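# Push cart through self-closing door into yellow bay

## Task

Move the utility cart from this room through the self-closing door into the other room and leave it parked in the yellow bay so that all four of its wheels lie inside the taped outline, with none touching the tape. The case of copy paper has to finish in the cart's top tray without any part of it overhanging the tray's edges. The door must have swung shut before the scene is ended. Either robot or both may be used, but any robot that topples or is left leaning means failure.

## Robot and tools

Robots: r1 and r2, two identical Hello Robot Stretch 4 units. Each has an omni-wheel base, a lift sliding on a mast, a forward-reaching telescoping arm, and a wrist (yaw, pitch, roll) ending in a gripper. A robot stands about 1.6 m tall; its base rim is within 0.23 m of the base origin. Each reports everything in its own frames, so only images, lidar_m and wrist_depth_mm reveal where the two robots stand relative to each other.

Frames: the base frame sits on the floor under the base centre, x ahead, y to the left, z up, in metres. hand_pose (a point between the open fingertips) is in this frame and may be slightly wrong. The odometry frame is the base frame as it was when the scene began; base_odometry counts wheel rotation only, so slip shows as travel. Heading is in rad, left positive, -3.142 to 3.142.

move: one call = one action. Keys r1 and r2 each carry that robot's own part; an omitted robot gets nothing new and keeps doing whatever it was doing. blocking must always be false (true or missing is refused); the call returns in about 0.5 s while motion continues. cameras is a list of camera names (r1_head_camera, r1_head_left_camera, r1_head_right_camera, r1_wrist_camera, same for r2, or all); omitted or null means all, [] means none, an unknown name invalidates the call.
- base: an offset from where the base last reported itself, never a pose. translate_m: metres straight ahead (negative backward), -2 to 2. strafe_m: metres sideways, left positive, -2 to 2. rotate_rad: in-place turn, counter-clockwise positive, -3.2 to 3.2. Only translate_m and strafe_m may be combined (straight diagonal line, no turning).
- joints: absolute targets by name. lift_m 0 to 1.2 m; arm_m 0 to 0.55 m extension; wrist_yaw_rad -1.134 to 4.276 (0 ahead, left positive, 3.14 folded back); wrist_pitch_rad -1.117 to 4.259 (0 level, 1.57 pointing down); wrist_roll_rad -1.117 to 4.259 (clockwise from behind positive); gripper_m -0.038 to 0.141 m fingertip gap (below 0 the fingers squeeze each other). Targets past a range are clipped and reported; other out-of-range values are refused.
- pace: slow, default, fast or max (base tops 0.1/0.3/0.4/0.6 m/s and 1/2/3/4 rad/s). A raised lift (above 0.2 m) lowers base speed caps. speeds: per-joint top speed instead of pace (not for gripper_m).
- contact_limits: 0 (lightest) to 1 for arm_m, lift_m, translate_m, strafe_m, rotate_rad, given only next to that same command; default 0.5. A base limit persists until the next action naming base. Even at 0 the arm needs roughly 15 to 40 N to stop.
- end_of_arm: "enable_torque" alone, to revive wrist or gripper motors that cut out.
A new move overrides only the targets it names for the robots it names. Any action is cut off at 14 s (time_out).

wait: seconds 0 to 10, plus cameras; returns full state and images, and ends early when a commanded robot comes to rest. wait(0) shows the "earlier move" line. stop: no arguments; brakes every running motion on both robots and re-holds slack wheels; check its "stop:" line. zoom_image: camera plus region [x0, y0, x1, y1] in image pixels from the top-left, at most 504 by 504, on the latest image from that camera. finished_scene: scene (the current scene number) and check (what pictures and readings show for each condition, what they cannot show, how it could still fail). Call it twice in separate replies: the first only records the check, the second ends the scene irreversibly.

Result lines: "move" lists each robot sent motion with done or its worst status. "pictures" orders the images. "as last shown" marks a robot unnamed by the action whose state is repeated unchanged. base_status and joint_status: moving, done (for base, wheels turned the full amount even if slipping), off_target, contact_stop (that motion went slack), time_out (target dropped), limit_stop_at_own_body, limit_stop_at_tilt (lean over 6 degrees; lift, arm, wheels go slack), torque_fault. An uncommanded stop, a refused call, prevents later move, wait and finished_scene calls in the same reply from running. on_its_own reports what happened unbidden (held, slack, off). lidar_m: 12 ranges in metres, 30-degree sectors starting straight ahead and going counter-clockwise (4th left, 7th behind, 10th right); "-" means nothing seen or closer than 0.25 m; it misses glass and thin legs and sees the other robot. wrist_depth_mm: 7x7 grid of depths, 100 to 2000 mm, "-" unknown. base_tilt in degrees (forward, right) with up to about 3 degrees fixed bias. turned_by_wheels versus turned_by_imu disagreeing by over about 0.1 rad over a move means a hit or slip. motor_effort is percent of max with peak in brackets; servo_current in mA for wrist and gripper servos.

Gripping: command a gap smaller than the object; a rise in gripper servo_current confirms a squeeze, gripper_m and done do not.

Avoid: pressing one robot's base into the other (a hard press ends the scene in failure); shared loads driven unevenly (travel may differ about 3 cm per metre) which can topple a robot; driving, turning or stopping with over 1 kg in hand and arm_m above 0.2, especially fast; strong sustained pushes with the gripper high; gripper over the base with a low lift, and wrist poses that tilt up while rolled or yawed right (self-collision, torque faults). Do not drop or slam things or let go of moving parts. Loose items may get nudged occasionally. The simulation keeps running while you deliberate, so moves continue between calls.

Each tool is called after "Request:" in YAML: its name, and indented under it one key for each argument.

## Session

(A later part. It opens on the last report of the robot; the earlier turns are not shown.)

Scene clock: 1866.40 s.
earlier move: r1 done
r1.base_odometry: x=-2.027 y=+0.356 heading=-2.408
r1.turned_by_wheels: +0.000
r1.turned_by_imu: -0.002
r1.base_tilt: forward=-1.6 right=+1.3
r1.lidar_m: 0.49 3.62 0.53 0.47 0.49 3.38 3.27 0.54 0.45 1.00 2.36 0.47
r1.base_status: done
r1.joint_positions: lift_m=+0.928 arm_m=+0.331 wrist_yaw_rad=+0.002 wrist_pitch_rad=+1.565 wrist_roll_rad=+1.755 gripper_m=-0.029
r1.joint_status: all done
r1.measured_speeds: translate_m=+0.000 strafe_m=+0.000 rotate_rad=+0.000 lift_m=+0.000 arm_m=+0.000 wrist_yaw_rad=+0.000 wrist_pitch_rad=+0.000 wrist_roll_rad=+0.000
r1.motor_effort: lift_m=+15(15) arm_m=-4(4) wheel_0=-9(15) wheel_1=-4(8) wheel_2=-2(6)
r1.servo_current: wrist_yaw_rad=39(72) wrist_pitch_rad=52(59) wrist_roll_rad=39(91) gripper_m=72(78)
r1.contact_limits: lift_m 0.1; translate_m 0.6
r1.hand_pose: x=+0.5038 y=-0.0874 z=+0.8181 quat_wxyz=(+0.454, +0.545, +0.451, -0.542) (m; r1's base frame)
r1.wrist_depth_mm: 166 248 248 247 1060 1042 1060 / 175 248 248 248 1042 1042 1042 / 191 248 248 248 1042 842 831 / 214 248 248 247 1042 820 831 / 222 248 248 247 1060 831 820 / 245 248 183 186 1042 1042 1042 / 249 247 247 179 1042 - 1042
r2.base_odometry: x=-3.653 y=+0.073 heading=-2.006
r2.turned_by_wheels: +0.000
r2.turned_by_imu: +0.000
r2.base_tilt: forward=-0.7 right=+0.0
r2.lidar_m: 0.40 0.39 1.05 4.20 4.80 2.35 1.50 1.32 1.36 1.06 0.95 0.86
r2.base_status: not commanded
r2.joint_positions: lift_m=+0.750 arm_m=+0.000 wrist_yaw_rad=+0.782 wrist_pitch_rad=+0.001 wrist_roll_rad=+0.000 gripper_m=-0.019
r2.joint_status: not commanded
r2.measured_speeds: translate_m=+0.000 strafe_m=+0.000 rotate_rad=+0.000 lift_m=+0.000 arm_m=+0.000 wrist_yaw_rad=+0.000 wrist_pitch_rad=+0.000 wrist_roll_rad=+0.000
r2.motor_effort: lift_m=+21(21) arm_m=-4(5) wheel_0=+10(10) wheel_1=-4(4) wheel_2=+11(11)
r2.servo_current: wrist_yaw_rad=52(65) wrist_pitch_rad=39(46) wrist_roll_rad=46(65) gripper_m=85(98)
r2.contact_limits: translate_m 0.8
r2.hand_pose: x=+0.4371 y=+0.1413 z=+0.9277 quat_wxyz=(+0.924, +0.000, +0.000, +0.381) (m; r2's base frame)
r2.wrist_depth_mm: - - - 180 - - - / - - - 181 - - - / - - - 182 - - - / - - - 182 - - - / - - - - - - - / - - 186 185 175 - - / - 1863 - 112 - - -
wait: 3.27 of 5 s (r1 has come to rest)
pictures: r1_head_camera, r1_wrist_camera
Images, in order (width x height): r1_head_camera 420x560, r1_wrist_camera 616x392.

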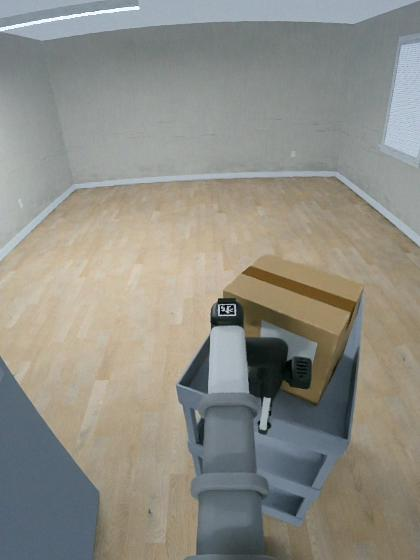

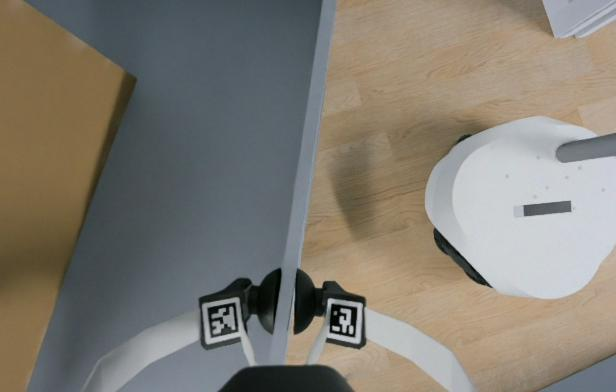

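Request:
move:
  r1: {"base": {"translate_m": -0.25}, "joints": {"wrist_roll_rad": 1.45}, "speeds": {"wrist_roll_rad": 0.13}, "pace": "slow", "contact_limits": {"translate_m": 0.6}}
  blocking: false
  cameras: []

Request:
wait:
  seconds: 5
  cameras: ["r1_head_camera", "r1_wrist_camera", "r1_head_left_camera", "r1_head_right_camera"]

Scene clock: 1898.73 s.
move: r1 moving
r1.base_odometry: x=-2.018 y=+0.365 heading=-2.410
r1.turned_by_wheels: -0.001
r1.turned_by_imu: -0.002
r1.base_tilt: forward=-1.6 right=+1.3
r1.lidar_m: 0.50 3.65 0.55 0.47 0.50 3.37 3.26 0.59 0.45 0.98 2.38 0.48
r1.base_status: translate_m moving
r1.joint_positions: lift_m=+0.928 arm_m=+0.331 wrist_yaw_rad=+0.002 wrist_pitch_rad=+1.563 wrist_roll_rad=+1.700 gripper_m=-0.029
r1.joint_status: wrist_roll_rad moving
r1.measured_speeds: translate_m=-0.049 strafe_m=+0.000 rotate_rad=-0.004 lift_m=+0.000 arm_m=+0.000 wrist_yaw_rad=+0.000 wrist_pitch_rad=-0.018 wrist_roll_rad=-0.128
r1.motor_effort: lift_m=+15(15) arm_m=-4(4) wheel_0=-14(14) wheel_1=-6(8) wheel_2=+5(5)
r1.servo_current: wrist_yaw_rad=59(65) wrist_pitch_rad=46(52) wrist_roll_rad=39(91) gripper_m=72(78)
r1.contact_limits: lift_m 0.1; translate_m 0.6
r1.hand_pose: x=+0.5043 y=-0.0874 z=+0.8181 quat_wxyz=(+0.469, +0.533, +0.465, -0.529) (m; r1's base frame)
r1.wrist_depth_mm: 161 248 248 247 1025 1042 1042 / 173 236 248 247 1060 1060 1025 / 190 249 248 247 1042 1042 1042 / 215 249 248 247 1042 831 831 / 233 248 248 247 1042 831 820 / 249 248 193 189 1042 1042 820 / 249 157 247 181 1060 1042 1042
r2.base_odometry: x=-3.653 y=+0.073 heading=-2.006
r2.turned_by_wheels: +0.000
r2.turned_by_imu: +0.000
r2.base_tilt: forward=-0.7 right=+0.0
r2.lidar_m: 0.41 0.37 1.03 4.17 4.78 2.34 1.51 1.33 1.34 1.06 0.95 0.84
r2.base_status: not commanded
r2.joint_positions: lift_m=+0.750 arm_m=+0.000 wrist_yaw_rad=+0.782 wrist_pitch_rad=+0.001 wrist_roll_rad=+0.000 gripper_m=-0.019
r2.joint_status: not commanded
r2.measured_speeds: translate_m=+0.000 strafe_m=+0.000 rotate_rad=+0.000 lift_m=+0.000 arm_m=+0.000 wrist_yaw_rad=+0.000 wrist_pitch_rad=+0.000 wrist_roll_rad=+0.000
r2.motor_effort: lift_m=+21(21) arm_m=-4(4) wheel_0=+10(10) wheel_1=-4(4) wheel_2=+11(11)
r2.servo_current: wrist_yaw_rad=59(65) wrist_pitch_rad=46(46) wrist_roll_rad=46(59) gripper_m=91(91)
r2.contact_limits: translate_m 0.8
r2.hand_pose: x=+0.4371 y=+0.1413 z=+0.9277 quat_wxyz=(+0.924, +0.000, +0.000, +0.381) (m; r2's base frame)
r2.wrist_depth_mm: - - - 180 - - - / - - - 180 - - - / - - - 181 - - - / - - - 182 - - - / - - - - - - - / - - 186 185 175 - - / - 1921 - 112 - - -
pictures: none
No camera images: "cameras" was empty.

Scene clock: 1902.00 s.
earlier move: r1 done
r1.base_odometry: x=-1.841 y=+0.523 heading=-2.410
r1.turned_by_wheels: +0.000
r1.turned_by_imu: -0.002
r1.base_tilt: forward=-1.6 right=+1.3
r1.lidar_m: 0.48 0.80 0.50 0.43 0.51 3.12 3.02 3.09 0.37 0.35 2.38 0.46
r1.base_status: done
r1.joint_positions: lift_m=+0.928 arm_m=+0.331 wrist_yaw_rad=+0.002 wrist_pitch_rad=+1.562 wrist_roll_rad=+1.457 gripper_m=-0.029
r1.joint_status: all done
r1.measured_speeds: translate_m=+0.000 strafe_m=+0.000 rotate_rad=+0.000 lift_m=+0.000 arm_m=+0.000 wrist_yaw_rad=+0.000 wrist_pitch_rad=+0.000 wrist_roll_rad=+0.000
r1.motor_effort: lift_m=+15(15) arm_m=-4(4) wheel_0=-12(17) wheel_1=-6(10) wheel_2=-2(6)
r1.servo_current: wrist_yaw_rad=33(85) wrist_pitch_rad=59(59) wrist_roll_rad=46(91) gripper_m=72(78)
r1.contact_limits: lift_m 0.1; translate_m 0.6
r1.hand_pose: x=+0.5047 y=-0.0874 z=+0.8181 quat_wxyz=(+0.530, +0.472, +0.526, -0.468) (m; r1's base frame)
r1.wrist_depth_mm: 144 187 248 247 248 1042 - / 157 210 248 247 247 1042 842 / 180 242 248 247 1060 1042 1042 / 210 248 248 246 1042 931 1042 / 240 247 248 247 1042 831 820 / 247 247 181 195 917 831 831 / 248 160 246 182 1042 - 842
r2.base_odometry: x=-3.653 y=+0.073 heading=-2.006
r2.turned_by_wheels: +0.000
r2.turned_by_imu: +0.000
r2.base_tilt: forward=-0.7 right=+0.1
r2.lidar_m: 0.44 0.37 1.14 4.18 4.78 2.28 1.49 1.32 1.35 1.04 0.93 0.89
r2.base_status: not commanded
r2.joint_positions: lift_m=+0.750 arm_m=+0.000 wrist_yaw_rad=+0.782 wrist_pitch_rad=+0.001 wrist_roll_rad=+0.000 gripper_m=-0.019
r2.joint_status: not commanded
r2.measured_speeds: translate_m=+0.000 strafe_m=+0.000 rotate_rad=+0.000 lift_m=+0.000 arm_m=+0.000 wrist_yaw_rad=+0.000 wrist_pitch_rad=+0.000 wrist_roll_rad=+0.000
r2.motor_effort: lift_m=+21(21) arm_m=-4(5) wheel_0=+10(11) wheel_1=-4(4) wheel_2=+11(11)
r2.servo_current: wrist_yaw_rad=65(65) wrist_pitch_rad=39(46) wrist_roll_rad=46(59) gripper_m=91(98)
r2.contact_limits: translate_m 0.8
r2.hand_pose: x=+0.4371 y=+0.1413 z=+0.9277 quat_wxyz=(+0.924, +0.000, +0.000, +0.381) (m; r2's base frame)
r2.wrist_depth_mm: - - - 180 - - - / - - - 181 - - - / - - - 182 - - - / - - - 182 - - - / - - - - - - - / - - 185 185 174 - - / - 1983 - 112 - - -
wait: 3.27 of 5 s (r1 has come to rest)
pictures: r1_head_camera, r1_head_left_camera, r1_head_right_camera, r1_wrist_camera
Images, in order (width x height): r1_head_camera 420x560, r1_head_left_camera 420x672, r1_head_right_camera 420x672, r1_wrist_camera 616x392.

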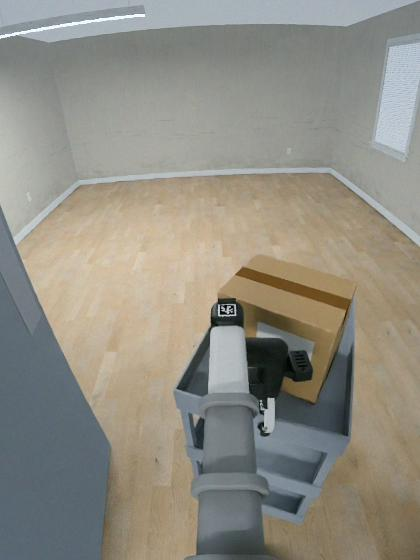

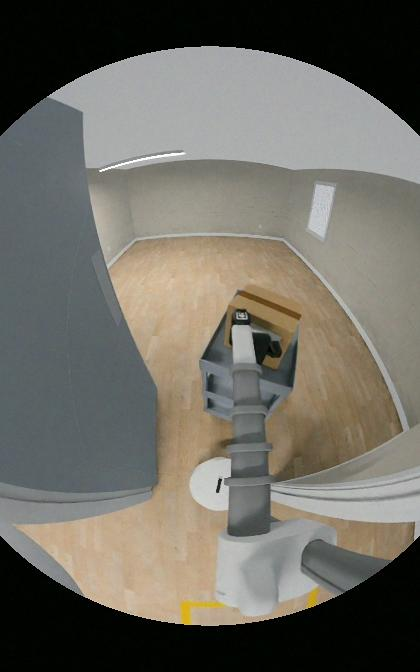

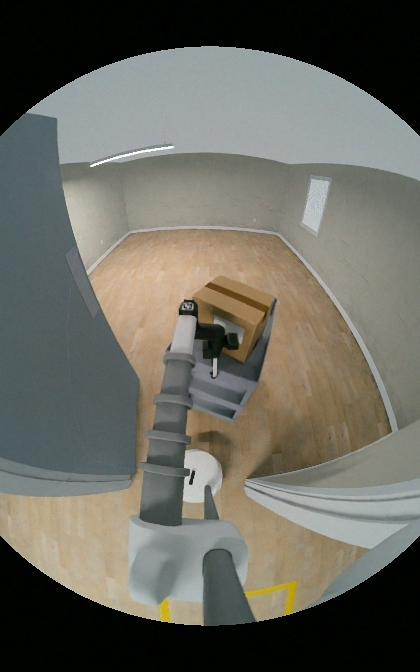

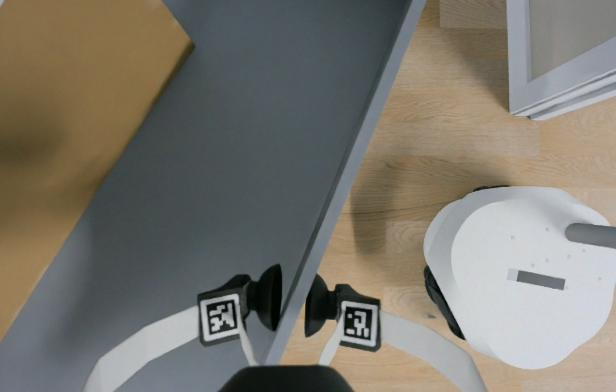

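Request:
move:
  r1: {"joints": {"gripper_m": 0.05}, "pace": "slow"}
  blocking: false
  cameras: []

Request:
wait:
  seconds: 4
  cameras: []

Request:
move:
  r1: {"joints": {"wrist_roll_rad": 1.88, "gripper_m": 0.055}, "speeds": {"wrist_roll_rad": 0.8}}
  blocking: false
  cameras: []

Request:
wait:
  seconds: 2
  cameras: ["r1_wrist_camera", "r1_head_camera"]

Scene clock: 1967.47 s.
move: r1 moving
r1.base_odometry: x=-1.841 y=+0.523 heading=-2.410
r1.turned_by_wheels: +0.000
r1.turned_by_imu: +0.000
r1.base_tilt: forward=-1.6 right=+1.3
r1.lidar_m: 0.47 0.77 0.47 0.44 0.50 3.13 3.00 3.09 0.37 0.37 2.35 0.46
r1.base_status: not commanded
r1.joint_positions: lift_m=+0.928 arm_m=+0.331 wrist_yaw_rad=+0.002 wrist_pitch_rad=+1.562 wrist_roll_rad=+1.456 gripper_m=-0.016
r1.joint_status: gripper_m moving
r1.measured_speeds: translate_m=+0.000 strafe_m=+0.000 rotate_rad=+0.000 lift_m=+0.000 arm_m=+0.000 wrist_yaw_rad=+0.000 wrist_pitch_rad=+0.000 wrist_roll_rad=-0.002
r1.motor_effort: lift_m=+15(15) arm_m=-4(4) wheel_0=-12(13) wheel_1=-6(6) wheel_2=-2(2)
r1.servo_current: wrist_yaw_rad=46(65) wrist_pitch_rad=46(59) wrist_roll_rad=59(59) gripper_m=39(59)
r1.contact_limits: lift_m 0.1; translate_m 0.6
r1.hand_pose: x=+0.5047 y=-0.0874 z=+0.8181 quat_wxyz=(+0.531, +0.472, +0.526, -0.468) (m; r1's base frame)
r1.wrist_depth_mm: 143 186 249 249 248 1042 - / 157 209 250 249 249 1060 866 / 180 239 249 249 1042 1042 1042 / 208 249 249 248 1042 991 1042 / 237 249 249 249 1042 831 820 / 249 249 182 196 184 831 831 / 249 159 249 178 1042 820 831
r2.base_odometry: x=-3.653 y=+0.073 heading=-2.006
r2.turned_by_wheels: +0.000
r2.turned_by_imu: +0.000
r2.base_tilt: forward=-0.7 right=+0.0
r2.lidar_m: 0.40 0.38 1.15 4.18 4.79 2.34 1.50 1.34 1.35 1.07 0.93 0.85
r2.base_status: not commanded
r2.joint_positions: lift_m=+0.750 arm_m=+0.000 wrist_yaw_rad=+0.782 wrist_pitch_rad=+0.001 wrist_roll_rad=+0.000 gripper_m=-0.019
r2.joint_status: not commanded
r2.measured_speeds: translate_m=+0.000 strafe_m=+0.000 rotate_rad=+0.000 lift_m=+0.000 arm_m=+0.000 wrist_yaw_rad=+0.000 wrist_pitch_rad=+0.000 wrist_roll_rad=+0.000
r2.motor_effort: lift_m=+21(21) arm_m=-4(4) wheel_0=+9(10) wheel_1=-4(4) wheel_2=+11(11)
r2.servo_current: wrist_yaw_rad=46(72) wrist_pitch_rad=33(46) wrist_roll_rad=52(59) gripper_m=85(91)
r2.contact_limits: translate_m 0.8
r2.hand_pose: x=+0.4371 y=+0.1413 z=+0.9277 quat_wxyz=(+0.924, +0.000, +0.000, +0.381) (m; r2's base frame)
r2.wrist_depth_mm: - - - 180 - - - / - - - 181 - - - / - - - 182 - - - / - - - 182 - - - / - - - - - - - / - - 186 185 175 - - / - 1921 - 112 - - -
pictures: none
No camera images: "cameras" was empty.

Scene clock: 1969.77 s.
earlier move: r1 done
r1.base_odometry: x=-1.841 y=+0.523 heading=-2.409
r1.turned_by_wheels: +0.001
r1.turned_by_imu: +0.001
r1.base_tilt: forward=-1.6 right=+1.3
r1.lidar_m: 0.48 0.77 0.48 0.44 0.51 3.17 2.98 3.09 0.37 0.33 2.35 0.49
r1.base_status: not commanded
r1.joint_positions: lift_m=+0.928 arm_m=+0.331 wrist_yaw_rad=+0.002 wrist_pitch_rad=+1.567 wrist_roll_rad=+1.452 gripper_m=+0.050
r1.joint_status: all done
r1.measured_speeds: translate_m=+0.000 strafe_m=+0.000 rotate_rad=+0.000 lift_m=+0.000 arm_m=+0.000 wrist_yaw_rad=+0.000 wrist_pitch_rad=+0.000 wrist_roll_rad=+0.000
r1.motor_effort: lift_m=+15(15) arm_m=-4(4) wheel_0=-6(13) wheel_1=-4(6) wheel_2=-2(3)
r1.servo_current: wrist_yaw_rad=65(72) wrist_pitch_rad=46(59) wrist_roll_rad=52(72) gripper_m=39(65)
r1.contact_limits: lift_m 0.1; translate_m 0.6
r1.hand_pose: x=+0.5030 y=-0.0874 z=+0.8181 quat_wxyz=(+0.530, +0.470, +0.528, -0.468) (m; r1's base frame)
r1.wrist_depth_mm: 141 185 246 247 246 1042 - / 158 213 246 246 246 1042 931 / 181 246 246 246 246 1060 1060 / 216 246 246 246 1042 1060 1042 / 247 246 247 246 1042 831 831 / 247 246 213 209 192 842 831 / 246 245 247 176 1060 831 854
r2.base_odometry: x=-3.653 y=+0.073 heading=-2.006
r2.turned_by_wheels: +0.000
r2.turned_by_imu: +0.000
r2.base_tilt: forward=-0.6 right=+0.0
r2.lidar_m: 0.41 0.38 1.11 4.21 4.80 2.37 1.50 1.33 1.36 1.05 0.95 0.84
r2.base_status: not commanded
r2.joint_positions: lift_m=+0.750 arm_m=+0.000 wrist_yaw_rad=+0.782 wrist_pitch_rad=+0.001 wrist_roll_rad=+0.000 gripper_m=-0.019
r2.joint_status: not commanded
r2.measured_speeds: translate_m=+0.000 strafe_m=+0.000 rotate_rad=+0.000 lift_m=+0.000 arm_m=+0.000 wrist_yaw_rad=+0.000 wrist_pitch_rad=+0.000 wrist_roll_rad=+0.000
r2.motor_effort: lift_m=+21(21) arm_m=-4(5) wheel_0=+10(10) wheel_1=-4(4) wheel_2=+11(11)
r2.servo_current: wrist_yaw_rad=59(72) wrist_pitch_rad=39(46) wrist_roll_rad=46(65) gripper_m=78(98)
r2.contact_limits: translate_m 0.8
r2.hand_pose: x=+0.4371 y=+0.1413 z=+0.9277 quat_wxyz=(+0.924, +0.000, +0.000, +0.381) (m; r2's base frame)
r2.wrist_depth_mm: - - - 180 - - - / - - - 181 - - - / - - - 182 - - - / - - - 182 - - - / - - - - - - - / - - 185 184 175 - - / - 1921 - 112 - - -
wait: 2.30 of 4 s (r1 has come to rest)
pictures: none
No camera images: "cameras" was empty.

Scene clock: 1970.27 s.
move: r1 moving
r1.base_odometry: x=-1.841 y=+0.523 heading=-2.409
r1.turned_by_wheels: +0.000
r1.turned_by_imu: +0.000
r1.base_tilt: forward=-1.6 right=+1.2
r1.lidar_m: 0.47 0.81 0.49 0.43 0.50 3.13 3.01 3.08 0.37 0.37 2.39 0.48
r1.base_status: not commanded
r1.joint_positions: lift_m=+0.928 arm_m=+0.331 wrist_yaw_rad=+0.002 wrist_pitch_rad=+1.567 wrist_roll_rad=+1.762 gripper_m=+0.055
r1.joint_status: wrist_roll_rad moving; gripper_m moving
r1.measured_speeds: translate_m=+0.000 strafe_m=+0.000 rotate_rad=+0.000 lift_m=+0.000 arm_m=+0.000 wrist_yaw_rad=+0.000 wrist_pitch_rad=+0.000 wrist_roll_rad=+0.800
r1.motor_effort: lift_m=+15(15) arm_m=-4(4) wheel_0=-6(6) wheel_1=-4(4) wheel_2=-2(2)
r1.servo_current: wrist_yaw_rad=46(65) wrist_pitch_rad=33(46) wrist_roll_rad=65(104) gripper_m=59(65)
r1.contact_limits: lift_m 0.1; translate_m 0.6
r1.hand_pose: x=+0.5030 y=-0.0874 z=+0.8181 quat_wxyz=(+0.451, +0.546, +0.450, -0.544) (m; r1's base frame)
r1.wrist_depth_mm: 164 246 247 246 1060 1025 820 / 173 245 246 247 1042 1060 1060 / 185 247 247 246 1042 1042 1042 / 209 247 247 247 1042 820 831 / 225 246 246 246 1042 831 820 / 246 247 209 246 195 1042 831 / 246 247 247 156 1042 1042 1060
r2.base_odometry: x=-3.653 y=+0.073 heading=-2.006
r2.turned_by_wheels: +0.000
r2.turned_by_imu: +0.000
r2.base_tilt: forward=-0.7 right=+0.1
r2.lidar_m: 0.42 0.38 1.13 4.20 4.78 2.32 1.48 1.35 1.37 1.05 0.95 0.84
r2.base_status: not commanded
r2.joint_positions: lift_m=+0.750 arm_m=+0.000 wrist_yaw_rad=+0.782 wrist_pitch_rad=+0.001 wrist_roll_rad=+0.000 gripper_m=-0.019
r2.joint_status: not commanded
r2.measured_speeds: translate_m=+0.000 strafe_m=+0.000 rotate_rad=+0.000 lift_m=+0.000 arm_m=+0.000 wrist_yaw_rad=+0.000 wrist_pitch_rad=+0.000 wrist_roll_rad=+0.000
r2.motor_effort: lift_m=+21(21) arm_m=-4(4) wheel_0=+10(10) wheel_1=-4(4) wheel_2=+10(11)
r2.servo_current: wrist_yaw_rad=59(65) wrist_pitch_rad=33(46) wrist_roll_rad=59(59) gripper_m=85(98)
r2.contact_limits: translate_m 0.8
r2.hand_pose: x=+0.4371 y=+0.1413 z=+0.9277 quat_wxyz=(+0.924, +0.000, +0.000, +0.381) (m; r2's base frame)
r2.wrist_depth_mm: - - - 180 - - - / - - - 181 - - - / - - - 181 - - - / - - - 182 - - - / - - - - - - - / - - 185 185 175 - - / - 1921 - 112 - - -
pictures: none
No camera images: "cameras" was empty.

Scene clock: 1970.80 s.
earlier move: r1 done
r1.base_odometry: x=-1.841 y=+0.523 heading=-2.409
r1.turned_by_wheels: +0.000
r1.turned_by_imu: +0.000
r1.base_tilt: forward=-1.6 right=+1.2
r1.lidar_m: 0.46 0.78 0.49 0.46 0.50 3.15 3.00 3.05 0.37 0.36 2.36 0.47
r1.base_status: not commanded
r1.joint_positions: lift_m=+0.928 arm_m=+0.331 wrist_yaw_rad=+0.002 wrist_pitch_rad=+1.567 wrist_roll_rad=+1.878 gripper_m=+0.055
r1.joint_status: all done
r1.measured_speeds: translate_m=+0.000 strafe_m=+0.000 rotate_rad=+0.000 lift_m=+0.000 arm_m=+0.000 wrist_yaw_rad=+0.000 wrist_pitch_rad=+0.000 wrist_roll_rad=+0.000
r1.motor_effort: lift_m=+15(15) arm_m=-4(4) wheel_0=-5(6) wheel_1=-4(4) wheel_2=-2(2)
r1.servo_current: wrist_yaw_rad=39(65) wrist_pitch_rad=46(46) wrist_roll_rad=59(104) gripper_m=39(65)
r1.contact_limits: lift_m 0.1; translate_m 0.6
r1.hand_pose: x=+0.5030 y=-0.0874 z=+0.8181 quat_wxyz=(+0.419, +0.571, +0.417, -0.569) (m; r1's base frame)
r1.wrist_depth_mm: 245 245 246 246 1042 1042 1042 / 185 246 245 246 1042 1042 1042 / 200 246 247 246 1042 831 831 / 214 247 247 247 1042 831 842 / 220 247 246 246 1042 842 831 / 238 246 209 247 195 1042 1060 / 246 247 246 156 1042 1060 1042
r2.base_odometry: x=-3.653 y=+0.073 heading=-2.006
r2.turned_by_wheels: +0.000
r2.turned_by_imu: +0.000
r2.base_tilt: forward=-0.7 right=+0.0
r2.lidar_m: 0.42 0.39 1.14 4.19 4.80 2.32 1.50 1.32 1.33 1.06 0.96 0.85
r2.base_status: not commanded
r2.joint_positions: lift_m=+0.750 arm_m=+0.000 wrist_yaw_rad=+0.782 wrist_pitch_rad=+0.001 wrist_roll_rad=+0.000 gripper_m=-0.019
r2.joint_status: not commanded
r2.measured_speeds: translate_m=+0.000 strafe_m=+0.000 rotate_rad=+0.000 lift_m=+0.000 arm_m=+0.000 wrist_yaw_rad=+0.000 wrist_pitch_rad=+0.000 wrist_roll_rad=+0.000
r2.motor_effort: lift_m=+21(21) arm_m=-4(4) wheel_0=+10(10) wheel_1=-4(4) wheel_2=+10(11)
r2.servo_current: wrist_yaw_rad=59(65) wrist_pitch_rad=46(46) wrist_roll_rad=52(59) gripper_m=85(98)
r2.contact_limits: translate_m 0.8
r2.hand_pose: x=+0.4371 y=+0.1413 z=+0.9277 quat_wxyz=(+0.924, +0.000, +0.000, +0.381) (m; r2's base frame)
r2.wrist_depth_mm: - - - 181 - - - / - - - 181 - - - / - - - 182 - - - / - - - 182 - - - / - - - - - - - / - - 185 185 176 - - / - 1921 - 112 - - -
wait: 0.53 of 2 s (r1 has come to rest)
pictures: r1_head_camera, r1_wrist_camera
Images, in order (width x height): r1_head_camera 420x560, r1_wrist_camera 616x392.

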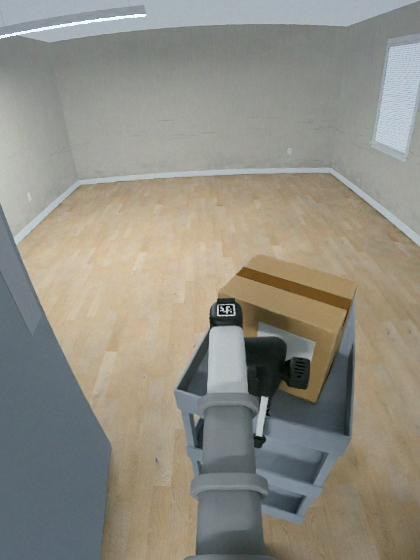

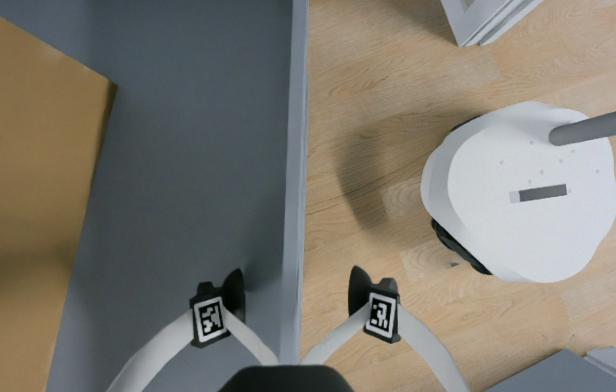

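Request:
move:
  r1: {"base": {"translate_m": 0.031, "strafe_m": 0.084}, "pace": "slow", "contact_limits": {"translate_m": 0.3}}
  blocking: false
  cameras: []

Request:
wait:
  seconds: 3
  cameras: ["r1_wrist_camera"]

Scene clock: 1986.17 s.
move: r1 moving
r1.base_odometry: x=-1.837 y=+0.512 heading=-2.409
r1.turned_by_wheels: +0.000
r1.turned_by_imu: +0.000
r1.base_tilt: forward=-1.6 right=+1.3
r1.lidar_m: 0.47 0.77 0.45 0.43 0.47 3.15 3.02 3.06 0.39 0.36 2.37 0.48
r1.base_status: translate_m moving; strafe_m moving
r1.joint_positions: lift_m=+0.928 arm_m=+0.331 wrist_yaw_rad=+0.002 wrist_pitch_rad=+1.567 wrist_roll_rad=+1.878 gripper_m=+0.055
r1.joint_status: not commanded
r1.measured_speeds: translate_m=+0.018 strafe_m=+0.046 rotate_rad=-0.002 lift_m=+0.000 arm_m=+0.000 wrist_yaw_rad=+0.000 wrist_pitch_rad=+0.000 wrist_roll_rad=+0.000
r1.motor_effort: lift_m=+15(15) arm_m=-4(4) wheel_0=-5(8) wheel_1=+6(6) wheel_2=-3(5)
r1.servo_current: wrist_yaw_rad=46(65) wrist_pitch_rad=39(46) wrist_roll_rad=46(52) gripper_m=39(46)
r1.contact_limits: lift_m 0.1; translate_m 0.3
r1.hand_pose: x=+0.5030 y=-0.0874 z=+0.8181 quat_wxyz=(+0.419, +0.571, +0.417, -0.569) (m; r1's base frame)
r1.wrist_depth_mm: 176 245 247 247 1060 1042 1060 / 188 246 247 246 1060 1042 1060 / 201 246 246 247 1042 831 831 / 216 246 247 246 1060 831 831 / 224 247 246 247 1060 842 831 / 235 247 209 246 195 1060 1060 / 247 246 246 156 1060 1060 -
r2.base_odometry: x=-3.653 y=+0.073 heading=-2.006
r2.turned_by_wheels: +0.000
r2.turned_by_imu: +0.000
r2.base_tilt: forward=-0.6 right=+0.1
r2.lidar_m: 0.44 0.38 1.13 4.20 4.81 2.34 1.49 1.35 1.35 1.04 0.94 0.85
r2.base_status: not commanded
r2.joint_positions: lift_m=+0.750 arm_m=+0.000 wrist_yaw_rad=+0.782 wrist_pitch_rad=+0.001 wrist_roll_rad=+0.000 gripper_m=-0.019
r2.joint_status: not commanded
r2.measured_speeds: translate_m=+0.000 strafe_m=+0.000 rotate_rad=+0.000 lift_m=+0.000 arm_m=+0.000 wrist_yaw_rad=+0.000 wrist_pitch_rad=+0.000 wrist_roll_rad=+0.000
r2.motor_effort: lift_m=+21(21) arm_m=-4(4) wheel_0=+10(10) wheel_1=-4(4) wheel_2=+10(11)
r2.servo_current: wrist_yaw_rad=52(65) wrist_pitch_rad=39(46) wrist_roll_rad=46(59) gripper_m=91(91)
r2.contact_limits: translate_m 0.8
r2.hand_pose: x=+0.4371 y=+0.1413 z=+0.9277 quat_wxyz=(+0.924, +0.000, +0.000, +0.381) (m; r2's base frame)
r2.wrist_depth_mm: - - - 180 - - - / - - - 181 - - - / - - - 182 - - - / - - - 182 - - - / - - - - - - - / - - 185 185 174 - - / - 1921 - 112 - - -
pictures: none
No camera images: "cameras" was empty.

Scene clock: 1987.83 s.
earlier move: r1 done
r1.base_odometry: x=-1.808 y=+0.440 heading=-2.409
r1.turned_by_wheels: +0.000
r1.turned_by_imu: +0.000
r1.base_tilt: forward=-1.6 right=+1.2
r1.lidar_m: 0.49 0.65 0.42 0.35 0.43 3.17 3.04 3.14 0.47 0.47 2.45 0.46
r1.base_status: done
r1.joint_positions: lift_m=+0.928 arm_m=+0.331 wrist_yaw_rad=+0.002 wrist_pitch_rad=+1.567 wrist_roll_rad=+1.878 gripper_m=+0.055
r1.joint_status: not commanded
r1.measured_speeds: translate_m=+0.000 strafe_m=+0.000 rotate_rad=+0.000 lift_m=+0.000 arm_m=+0.000 wrist_yaw_rad=+0.000 wrist_pitch_rad=+0.000 wrist_roll_rad=+0.000
r1.motor_effort: lift_m=+15(15) arm_m=-4(4) wheel_0=-3(8) wheel_1=+2(8) wheel_2=-2(5)
r1.servo_current: wrist_yaw_rad=46(72) wrist_pitch_rad=39(46) wrist_roll_rad=33(59) gripper_m=39(52)
r1.contact_limits: lift_m 0.1; translate_m 0.3
r1.hand_pose: x=+0.5030 y=-0.0874 z=+0.8181 quat_wxyz=(+0.419, +0.571, +0.417, -0.569) (m; r1's base frame)
r1.wrist_depth_mm: 202 246 246 246 1042 1042 1042 / 211 247 246 246 1042 1060 1042 / 221 246 246 246 1042 831 831 / 235 246 246 246 1060 831 831 / 246 247 247 247 1042 842 831 / 246 246 210 246 195 1060 1060 / 246 246 246 167 1042 - -
r2.base_odometry: x=-3.653 y=+0.073 heading=-2.006
r2.turned_by_wheels: +0.000
r2.turned_by_imu: +0.000
r2.base_tilt: forward=-0.7 right=+0.0
r2.lidar_m: 0.44 0.39 1.10 4.18 4.78 2.30 1.51 1.31 1.37 1.07 0.95 0.87
r2.base_status: not commanded
r2.joint_positions: lift_m=+0.750 arm_m=+0.000 wrist_yaw_rad=+0.782 wrist_pitch_rad=+0.001 wrist_roll_rad=+0.000 gripper_m=-0.019
r2.joint_status: not commanded
r2.measured_speeds: translate_m=+0.000 strafe_m=+0.000 rotate_rad=+0.000 lift_m=+0.000 arm_m=+0.000 wrist_yaw_rad=+0.000 wrist_pitch_rad=+0.000 wrist_roll_rad=+0.000
r2.motor_effort: lift_m=+21(21) arm_m=-4(5) wheel_0=+10(11) wheel_1=-4(4) wheel_2=+10(11)
r2.servo_current: wrist_yaw_rad=52(65) wrist_pitch_rad=39(52) wrist_roll_rad=46(59) gripper_m=91(98)
r2.contact_limits: translate_m 0.8
r2.hand_pose: x=+0.4371 y=+0.1413 z=+0.9277 quat_wxyz=(+0.924, +0.000, +0.000, +0.381) (m; r2's base frame)
r2.wrist_depth_mm: - - - 180 - - - / - - - 181 - - - / - - - 181 - - - / - - - 182 - - - / - - - - - - - / - - 185 185 175 - - / - 1921 - 112 - - -
wait: 1.67 of 3 s (r1 has come to rest)
pictures: r1_wrist_camera
Images, in order (width x height): r1_wrist_camera 616x392.

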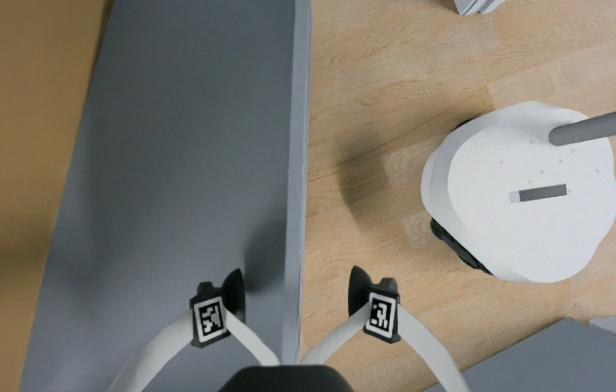

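Request:
move:
  r1: {"joints": {"gripper_m": -0.03}, "pace": "slow"}
  blocking: false
  cameras: []

Request:
wait:
  seconds: 4
  cameras: []

Request:
move:
  r1: {"base": {"translate_m": -0.2}, "joints": {"wrist_roll_rad": 1.7}, "speeds": {"wrist_roll_rad": 0.1}, "pace": "slow", "contact_limits": {"translate_m": 0.6}}
  blocking: false
  cameras: []

Request:
wait:
  seconds: 5
  cameras: ["r1_head_camera", "r1_wrist_camera", "r1_head_left_camera", "r2_head_left_camera"]

Scene clock: 1997.07 s.
move: r1 moving
r1.base_odometry: x=-1.808 y=+0.440 heading=-2.409
r1.turned_by_wheels: +0.000
r1.turned_by_imu: +0.000
r1.base_tilt: forward=-1.6 right=+1.3
r1.lidar_m: 0.47 0.65 0.42 0.36 0.41 3.17 3.03 3.14 0.46 0.44 2.45 0.47
r1.base_status: not commanded
r1.joint_positions: lift_m=+0.928 arm_m=+0.331 wrist_yaw_rad=+0.002 wrist_pitch_rad=+1.567 wrist_roll_rad=+1.878 gripper_m=+0.045
r1.joint_status: gripper_m moving
r1.measured_speeds: translate_m=+0.000 strafe_m=+0.000 rotate_rad=+0.000 lift_m=+0.000 arm_m=+0.000 wrist_yaw_rad=+0.000 wrist_pitch_rad=+0.000 wrist_roll_rad=+0.000
r1.motor_effort: lift_m=+15(15) arm_m=-4(4) wheel_0=-3(3) wheel_1=+2(2) wheel_2=-2(2)
r1.servo_current: wrist_yaw_rad=52(52) wrist_pitch_rad=39(46) wrist_roll_rad=59(65) gripper_m=72(72)
r1.contact_limits: lift_m 0.1; translate_m 0.3
r1.hand_pose: x=+0.5030 y=-0.0874 z=+0.8181 quat_wxyz=(+0.419, +0.571, +0.417, -0.569) (m; r1's base frame)
r1.wrist_depth_mm: 202 246 246 246 1042 1042 1042 / 212 246 245 246 1060 1060 1042 / 221 246 246 246 1042 820 831 / 236 246 247 246 1042 831 831 / 246 246 247 247 1060 842 831 / 246 247 195 212 192 1025 1042 / 247 246 247 176 1042 - -
r2.base_odometry: x=-3.653 y=+0.073 heading=-2.006
r2.turned_by_wheels: +0.000
r2.turned_by_imu: +0.000
r2.base_tilt: forward=-0.6 right=+0.0
r2.lidar_m: 0.42 0.38 1.09 4.20 4.78 2.33 1.50 1.35 1.37 1.03 0.94 0.84
r2.base_status: not commanded
r2.joint_positions: lift_m=+0.750 arm_m=+0.000 wrist_yaw_rad=+0.782 wrist_pitch_rad=+0.001 wrist_roll_rad=+0.000 gripper_m=-0.019
r2.joint_status: not commanded
r2.measured_speeds: translate_m=+0.000 strafe_m=+0.000 rotate_rad=+0.000 lift_m=+0.000 arm_m=+0.000 wrist_yaw_rad=+0.000 wrist_pitch_rad=+0.000 wrist_roll_rad=+0.000
r2.motor_effort: lift_m=+21(21) arm_m=-4(5) wheel_0=+10(10) wheel_1=-4(4) wheel_2=+11(11)
r2.servo_current: wrist_yaw_rad=46(59) wrist_pitch_rad=39(39) wrist_roll_rad=46(59) gripper_m=85(91)
r2.contact_limits: translate_m 0.8
r2.hand_pose: x=+0.4371 y=+0.1413 z=+0.9277 quat_wxyz=(+0.924, +0.000, +0.000, +0.381) (m; r2's base frame)
r2.wrist_depth_mm: - - - 180 - - - / - - - 181 - - - / - - - 182 - - - / - - - 182 - - - / - - - - - - - / - - 185 185 175 - - / - 1921 - 112 - - -
pictures: none
No camera images: "cameras" was empty.

Scene clock: 1999.50 s.
earlier move: r1 done
r1.base_odometry: x=-1.808 y=+0.440 heading=-2.409
r1.turned_by_wheels: +0.000
r1.turned_by_imu: +0.000
r1.base_tilt: forward=-1.6 right=+1.2
r1.lidar_m: 0.47 0.68 0.40 0.36 0.44 3.18 3.04 3.14 0.49 0.47 2.43 0.46
r1.base_status: not commanded
r1.joint_positions: lift_m=+0.928 arm_m=+0.331 wrist_yaw_rad=+0.002 wrist_pitch_rad=+1.567 wrist_roll_rad=+1.878 gripper_m=-0.029
r1.joint_status: all done
r1.measured_speeds: translate_m=+0.000 strafe_m=+0.000 rotate_rad=+0.000 lift_m=+0.000 arm_m=+0.000 wrist_yaw_rad=+0.000 wrist_pitch_rad=+0.000 wrist_roll_rad=+0.000
r1.motor_effort: lift_m=+15(15) arm_m=-4(4) wheel_0=-3(4) wheel_1=+2(2) wheel_2=-2(2)
r1.servo_current: wrist_yaw_rad=52(72) wrist_pitch_rad=46(52) wrist_roll_rad=52(65) gripper_m=85(137)
r1.contact_limits: lift_m 0.1; translate_m 0.3
r1.hand_pose: x=+0.5030 y=-0.0874 z=+0.8181 quat_wxyz=(+0.419, +0.571, +0.417, -0.569) (m; r1's base frame)
r1.wrist_depth_mm: 207 245 245 244 1042 1042 1060 / 215 245 245 245 1060 1042 1060 / 220 244 244 245 1042 831 831 / 236 246 246 245 1042 831 831 / 246 245 245 245 1042 842 831 / 244 245 209 196 1042 1060 1042 / 245 245 245 244 1042 - -
r2.base_odometry: x=-3.653 y=+0.073 heading=-2.006
r2.turned_by_wheels: +0.000
r2.turned_by_imu: +0.000
r2.base_tilt: forward=-0.6 right=+0.0
r2.lidar_m: 0.39 0.41 1.13 4.17 4.79 2.32 1.48 1.33 1.36 1.07 0.95 0.82
r2.base_status: not commanded
r2.joint_positions: lift_m=+0.750 arm_m=+0.000 wrist_yaw_rad=+0.782 wrist_pitch_rad=+0.001 wrist_roll_rad=+0.000 gripper_m=-0.019
r2.joint_status: not commanded
r2.measured_speeds: translate_m=+0.000 strafe_m=+0.000 rotate_rad=+0.000 lift_m=+0.000 arm_m=+0.000 wrist_yaw_rad=+0.000 wrist_pitch_rad=+0.000 wrist_roll_rad=+0.000
r2.motor_effort: lift_m=+21(21) arm_m=-4(5) wheel_0=+10(11) wheel_1=-4(5) wheel_2=+11(11)
r2.servo_current: wrist_yaw_rad=52(65) wrist_pitch_rad=39(46) wrist_roll_rad=46(59) gripper_m=85(98)
r2.contact_limits: translate_m 0.8
r2.hand_pose: x=+0.4371 y=+0.1413 z=+0.9277 quat_wxyz=(+0.924, +0.000, +0.000, +0.381) (m; r2's base frame)
r2.wrist_depth_mm: - - - 181 - - - / - - - 181 - - - / - - - 182 - - - / - - - 183 - - - / - - - - - - - / - - 186 185 175 - - / - 1921 - 112 - - -
wait: 2.43 of 4 s (r1 has come to rest)
pictures: none
No camera images: "cameras" was empty.

Scene clock: 2000.00 s.
move: r1 moving
r1.base_odometry: x=-1.799 y=+0.449 heading=-2.410
r1.turned_by_wheels: +0.000
r1.turned_by_imu: +0.000
r1.base_tilt: forward=-1.5 right=+1.3
r1.lidar_m: 0.50 0.65 0.40 0.36 0.43 3.17 3.04 3.10 0.48 0.45 2.44 0.47
r1.base_status: translate_m moving
r1.joint_positions: lift_m=+0.928 arm_m=+0.331 wrist_yaw_rad=+0.002 wrist_pitch_rad=+1.564 wrist_roll_rad=+1.840 gripper_m=-0.029
r1.joint_status: wrist_roll_rad moving
r1.measured_speeds: translate_m=-0.048 strafe_m=+0.000 rotate_rad=+0.000 lift_m=+0.000 arm_m=+0.000 wrist_yaw_rad=+0.000 wrist_pitch_rad=-0.014 wrist_roll_rad=-0.099
r1.motor_effort: lift_m=+15(15) arm_m=-4(4) wheel_0=-8(8) wheel_1=-5(6) wheel_2=+8(8)
r1.servo_current: wrist_yaw_rad=33(72) wrist_pitch_rad=39(52) wrist_roll_rad=72(72) gripper_m=85(91)
r1.contact_limits: lift_m 0.1; translate_m 0.6
r1.hand_pose: x=+0.5040 y=-0.0874 z=+0.8181 quat_wxyz=(+0.430, +0.564, +0.427, -0.560) (m; r1's base frame)
r1.wrist_depth_mm: 204 246 245 245 1025 1042 1042 / 216 247 246 246 1042 1042 1025 / 221 246 246 1042 1042 831 831 / 244 246 246 1060 1060 831 820 / 247 246 245 1042 1042 831 820 / 247 248 206 194 1042 1042 1042 / 247 247 247 178 1060 - -
r2.base_odometry: x=-3.653 y=+0.073 heading=-2.006
r2.turned_by_wheels: +0.000
r2.turned_by_imu: +0.000
r2.base_tilt: forward=-0.6 right=+0.0
r2.lidar_m: 0.43 0.38 1.14 4.19 4.80 2.34 1.50 1.34 1.35 1.05 0.94 0.85
r2.base_status: not commanded
r2.joint_positions: lift_m=+0.750 arm_m=+0.000 wrist_yaw_rad=+0.782 wrist_pitch_rad=+0.001 wrist_roll_rad=+0.000 gripper_m=-0.019
r2.joint_status: not commanded
r2.measured_speeds: translate_m=+0.000 strafe_m=+0.000 rotate_rad=+0.000 lift_m=+0.000 arm_m=+0.000 wrist_yaw_rad=+0.000 wrist_pitch_rad=+0.000 wrist_roll_rad=+0.000
r2.motor_effort: lift_m=+21(21) arm_m=-4(5) wheel_0=+11(11) wheel_1=-4(4) wheel_2=+10(11)
r2.servo_current: wrist_yaw_rad=65(65) wrist_pitch_rad=39(39) wrist_roll_rad=52(52) gripper_m=85(98)
r2.contact_limits: translate_m 0.8
r2.hand_pose: x=+0.4371 y=+0.1413 z=+0.9277 quat_wxyz=(+0.924, +0.000, +0.000, +0.381) (m; r2's base frame)
r2.wrist_depth_mm: - - - 181 - - - / - - - 181 - - - / - - - 182 - - - / - - - 183 - - - / - - - - - - - / - - 185 185 175 - - / - 1863 - 112 - - -
pictures: none
No camera images: "cameras" was empty.

Scene clock: 2002.80 s.
earlier move: r1 done
r1.base_odometry: x=-1.660 y=+0.574 heading=-2.410
r1.turned_by_wheels: -0.001
r1.turned_by_imu: -0.002
r1.base_tilt: forward=-1.6 right=+1.3
r1.lidar_m: 0.50 0.61 0.33 0.37 2.40 2.96 2.82 2.93 2.52 0.44 0.46 0.48
r1.base_status: done
r1.joint_positions: lift_m=+0.928 arm_m=+0.331 wrist_yaw_rad=+0.002 wrist_pitch_rad=+1.565 wrist_roll_rad=+1.705 gripper_m=-0.029
r1.joint_status: all done
r1.measured_speeds: translate_m=+0.000 strafe_m=+0.000 rotate_rad=+0.000 lift_m=+0.000 arm_m=+0.000 wrist_yaw_rad=+0.000 wrist_pitch_rad=+0.000 wrist_roll_rad=+0.000
r1.motor_effort: lift_m=+15(15) arm_m=-4(4) wheel_0=-9(11) wheel_1=-5(9) wheel_2=+0(10)
r1.servo_current: wrist_yaw_rad=46(72) wrist_pitch_rad=52(59) wrist_roll_rad=39(72) gripper_m=78(91)
r1.contact_limits: lift_m 0.1; translate_m 0.6
r1.hand_pose: x=+0.5038 y=-0.0874 z=+0.8181 quat_wxyz=(+0.467, +0.534, +0.464, -0.530) (m; r1's base frame)
r1.wrist_depth_mm: 199 248 247 246 1042 1042 1042 / 208 247 248 247 1042 1060 1060 / 221 248 248 247 1042 1042 820 / 237 248 247 247 1042 831 831 / 248 248 247 248 1042 831 831 / 248 246 182 195 1042 1042 1042 / 248 158 248 179 1060 - 1042
r2.base_odometry: x=-3.653 y=+0.073 heading=-2.006
r2.turned_by_wheels: +0.000
r2.turned_by_imu: +0.000
r2.base_tilt: forward=-0.7 right=+0.0
r2.lidar_m: 0.44 0.38 3.35 4.18 4.79 2.28 1.49 1.34 1.36 1.06 0.96 0.84
r2.base_status: not commanded
r2.joint_positions: lift_m=+0.750 arm_m=+0.000 wrist_yaw_rad=+0.782 wrist_pitch_rad=+0.001 wrist_roll_rad=+0.000 gripper_m=-0.019
r2.joint_status: not commanded
r2.measured_speeds: translate_m=+0.000 strafe_m=+0.000 rotate_rad=+0.000 lift_m=+0.000 arm_m=+0.000 wrist_yaw_rad=+0.000 wrist_pitch_rad=+0.000 wrist_roll_rad=+0.000
r2.motor_effort: lift_m=+21(21) arm_m=-4(5) wheel_0=+10(11) wheel_1=-4(4) wheel_2=+11(11)
r2.servo_current: wrist_yaw_rad=52(65) wrist_pitch_rad=39(46) wrist_roll_rad=52(65) gripper_m=91(98)
r2.contact_limits: translate_m 0.8
r2.hand_pose: x=+0.4371 y=+0.1413 z=+0.9277 quat_wxyz=(+0.924, +0.000, +0.000, +0.381) (m; r2's base frame)
r2.wrist_depth_mm: - - - 180 - - - / - - - 181 - - - / - - - 182 - - - / - - - 182 - - - / - - - - - - - / - - 185 185 175 - - / - 1921 - 112 - - -
wait: 2.80 of 5 s (r1 has come to rest)
pictures: r1_head_camera, r1_head_left_camera, r1_wrist_camera, r2_head_left_camera
Images, in order (width x height): r1_head_camera 420x560, r1_head_left_camera 420x672, r1_wrist_camera 616x392, r2_head_left_camera 420x672.

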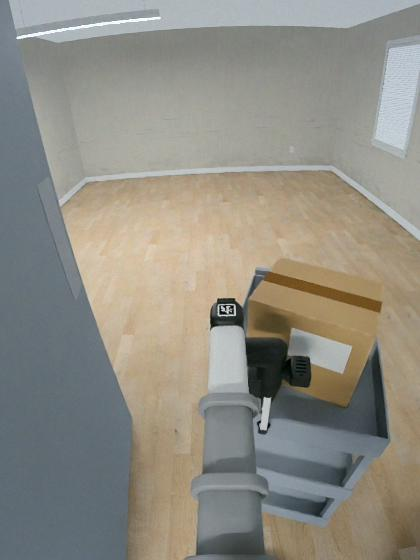

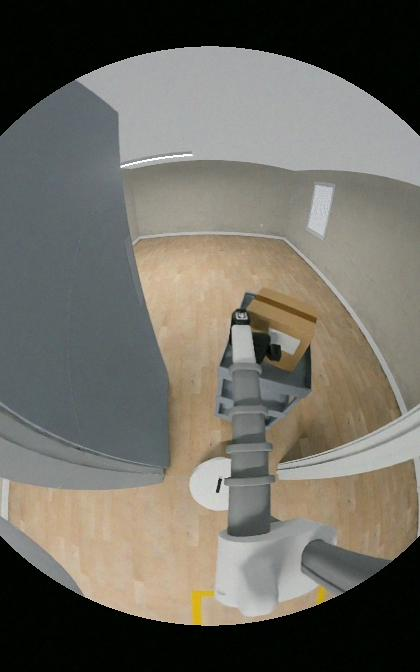

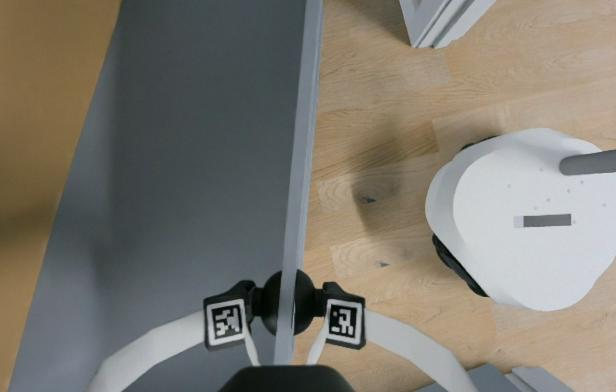

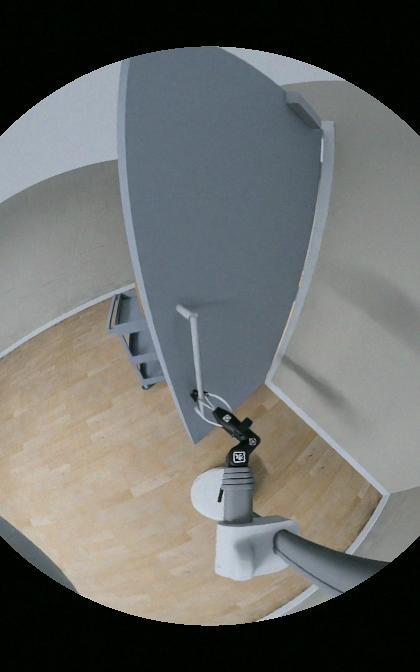

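Request:
move:
  r1: {"base": {"translate_m": -0.3, "strafe_m": 0.05}, "joints": {"wrist_roll_rad": 1.6}, "speeds": {"wrist_roll_rad": 0.05}, "pace": "slow", "contact_limits": {"translate_m": 0.6}}
  blocking: false
  cameras: []

Request:
wait:
  seconds: 6
  cameras: ["r1_head_camera", "r1_wrist_camera", "r1_head_left_camera"]

Scene clock: 2039.40 s.
move: r1 moving
r1.base_odometry: x=-1.649 y=+0.581 heading=-2.411
r1.turned_by_wheels: -0.001
r1.turned_by_imu: -0.002
r1.base_tilt: forward=-1.5 right=+1.3
r1.lidar_m: 0.49 0.57 0.37 0.40 2.39 2.94 2.80 2.90 2.54 0.44 0.47 0.50
r1.base_status: translate_m moving; strafe_m moving
r1.joint_positions: lift_m=+0.928 arm_m=+0.331 wrist_yaw_rad=+0.002 wrist_pitch_rad=+1.563 wrist_roll_rad=+1.684 gripper_m=-0.029
r1.joint_status: wrist_roll_rad moving
r1.measured_speeds: translate_m=-0.049 strafe_m=+0.007 rotate_rad=-0.003 lift_m=+0.000 arm_m=+0.000 wrist_yaw_rad=+0.000 wrist_pitch_rad=-0.017 wrist_roll_rad=-0.049
r1.motor_effort: lift_m=+15(15) arm_m=-4(4) wheel_0=-12(12) wheel_1=-7(8) wheel_2=+4(5)
r1.servo_current: wrist_yaw_rad=26(59) wrist_pitch_rad=52(52) wrist_roll_rad=46(72) gripper_m=78(85)
r1.contact_limits: lift_m 0.1; translate_m 0.6
r1.hand_pose: x=+0.5043 y=-0.0874 z=+0.8181 quat_wxyz=(+0.473, +0.529, +0.470, -0.525) (m; r1's base frame)
r1.wrist_depth_mm: 197 248 247 247 1025 1042 1042 / 209 249 248 247 1042 1042 1025 / 223 248 247 247 1042 1060 1025 / 245 248 246 247 1042 831 820 / 248 247 247 247 1042 831 831 / 249 248 183 185 1042 1042 820 / 249 156 247 180 178 1042 1042
r2.base_odometry: x=-3.653 y=+0.073 heading=-2.006
r2.turned_by_wheels: +0.000
r2.turned_by_imu: +0.000
r2.base_tilt: forward=-0.7 right=+0.0
r2.lidar_m: 0.40 0.37 3.39 4.19 4.77 2.34 1.50 1.33 1.34 1.07 0.95 0.85
r2.base_status: not commanded
r2.joint_positions: lift_m=+0.750 arm_m=+0.000 wrist_yaw_rad=+0.782 wrist_pitch_rad=+0.001 wrist_roll_rad=+0.000 gripper_m=-0.019
r2.joint_status: not commanded
r2.measured_speeds: translate_m=+0.000 strafe_m=+0.000 rotate_rad=+0.000 lift_m=+0.000 arm_m=+0.000 wrist_yaw_rad=+0.000 wrist_pitch_rad=+0.000 wrist_roll_rad=+0.000
r2.motor_effort: lift_m=+21(21) arm_m=-4(4) wheel_0=+10(10) wheel_1=-4(4) wheel_2=+10(11)
r2.servo_current: wrist_yaw_rad=59(65) wrist_pitch_rad=39(46) wrist_roll_rad=46(59) gripper_m=85(91)
r2.contact_limits: translate_m 0.8
r2.hand_pose: x=+0.4371 y=+0.1413 z=+0.9277 quat_wxyz=(+0.924, +0.000, +0.000, +0.381) (m; r2's base frame)
r2.wrist_depth_mm: - - - 180 - - - / - - - 181 - - - / - - - 182 - - - / - - - 183 - - - / - - - - - - - / - - 186 185 175 - - / - 1863 - 112 - - -
pictures: none
No camera images: "cameras" was empty.

Scene clock: 2043.20 s.
earlier move: r1 done
r1.base_odometry: x=-1.403 y=+0.737 heading=-2.412
r1.turned_by_wheels: +0.000
r1.turned_by_imu: -0.003
r1.base_tilt: forward=-1.6 right=+1.3
r1.lidar_m: 0.50 0.46 0.42 0.88 2.31 2.65 2.53 2.63 2.57 1.33 0.56 0.46
r1.base_status: done
r1.joint_positions: lift_m=+0.928 arm_m=+0.331 wrist_yaw_rad=+0.002 wrist_pitch_rad=+1.565 wrist_roll_rad=+1.605 gripper_m=-0.029
r1.joint_status: all done
r1.measured_speeds: translate_m=+0.000 strafe_m=+0.000 rotate_rad=+0.000 lift_m=+0.000 arm_m=+0.000 wrist_yaw_rad=+0.000 wrist_pitch_rad=+0.000 wrist_roll_rad=+0.000
r1.motor_effort: lift_m=+15(15) arm_m=-4(4) wheel_0=-11(17) wheel_1=-6(9) wheel_2=-2(6)
r1.servo_current: wrist_yaw_rad=65(65) wrist_pitch_rad=52(65) wrist_roll_rad=46(78) gripper_m=72(85)
r1.contact_limits: lift_m 0.1; translate_m 0.6
r1.hand_pose: x=+0.5038 y=-0.0874 z=+0.8181 quat_wxyz=(+0.493, +0.510, +0.490, -0.506) (m; r1's base frame)
r1.wrist_depth_mm: 204 248 248 248 1042 1060 1060 / 218 249 248 248 1060 1060 1042 / 236 248 248 248 1042 1042 1060 / 248 248 248 247 1060 842 831 / 249 248 247 248 1060 831 831 / 249 248 182 195 1042 842 831 / 248 247 247 180 1042 1042 1042
r2.base_odometry: x=-3.653 y=+0.073 heading=-2.006
r2.turned_by_wheels: +0.000
r2.turned_by_imu: +0.001
r2.base_tilt: forward=-0.7 right=+0.0
r2.lidar_m: 0.44 0.36 3.37 4.19 4.78 2.29 1.50 1.34 1.36 1.09 0.94 0.86
r2.base_status: not commanded
r2.joint_positions: lift_m=+0.750 arm_m=+0.000 wrist_yaw_rad=+0.782 wrist_pitch_rad=+0.001 wrist_roll_rad=+0.000 gripper_m=-0.019
r2.joint_status: not commanded
r2.measured_speeds: translate_m=+0.000 strafe_m=+0.000 rotate_rad=+0.000 lift_m=+0.000 arm_m=+0.000 wrist_yaw_rad=+0.000 wrist_pitch_rad=+0.000 wrist_roll_rad=+0.000
r2.motor_effort: lift_m=+21(21) arm_m=-4(5) wheel_0=+10(11) wheel_1=-4(5) wheel_2=+11(11)
r2.servo_current: wrist_yaw_rad=59(65) wrist_pitch_rad=39(52) wrist_roll_rad=46(59) gripper_m=85(98)
r2.contact_limits: translate_m 0.8
r2.hand_pose: x=+0.4371 y=+0.1413 z=+0.9277 quat_wxyz=(+0.924, +0.000, +0.000, +0.381) (m; r2's base frame)
r2.wrist_depth_mm: - - - 180 - - - / - - - 181 - - - / - - - 182 - - - / - - - 182 - - - / - - - - - - - / - - 186 184 175 - - / - 1921 - 112 - - -
wait: 3.80 of 6 s (r1 has come to rest)
pictures: r1_head_camera, r1_head_left_camera, r1_wrist_camera
Images, in order (width x height): r1_head_camera 420x560, r1_head_left_camera 420x672, r1_wrist_camera 616x392.

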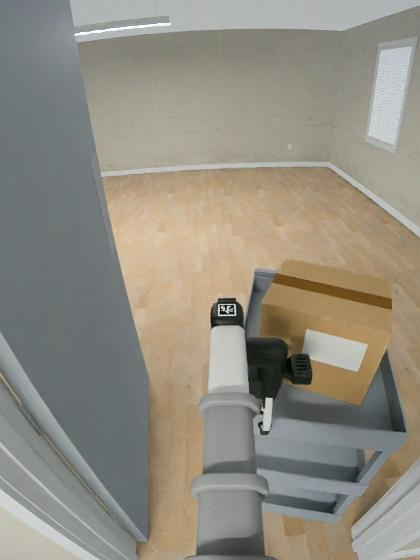

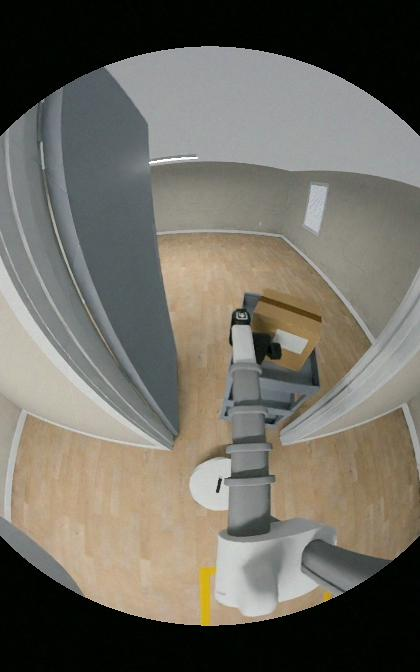

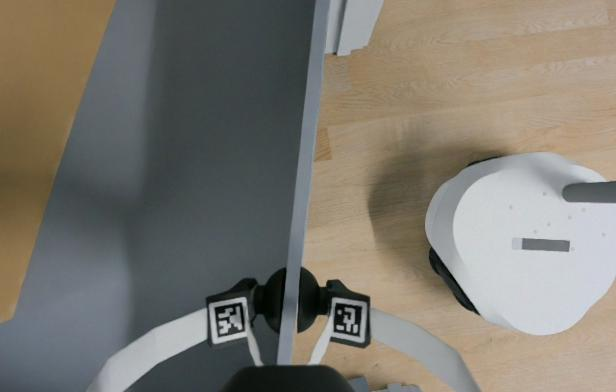

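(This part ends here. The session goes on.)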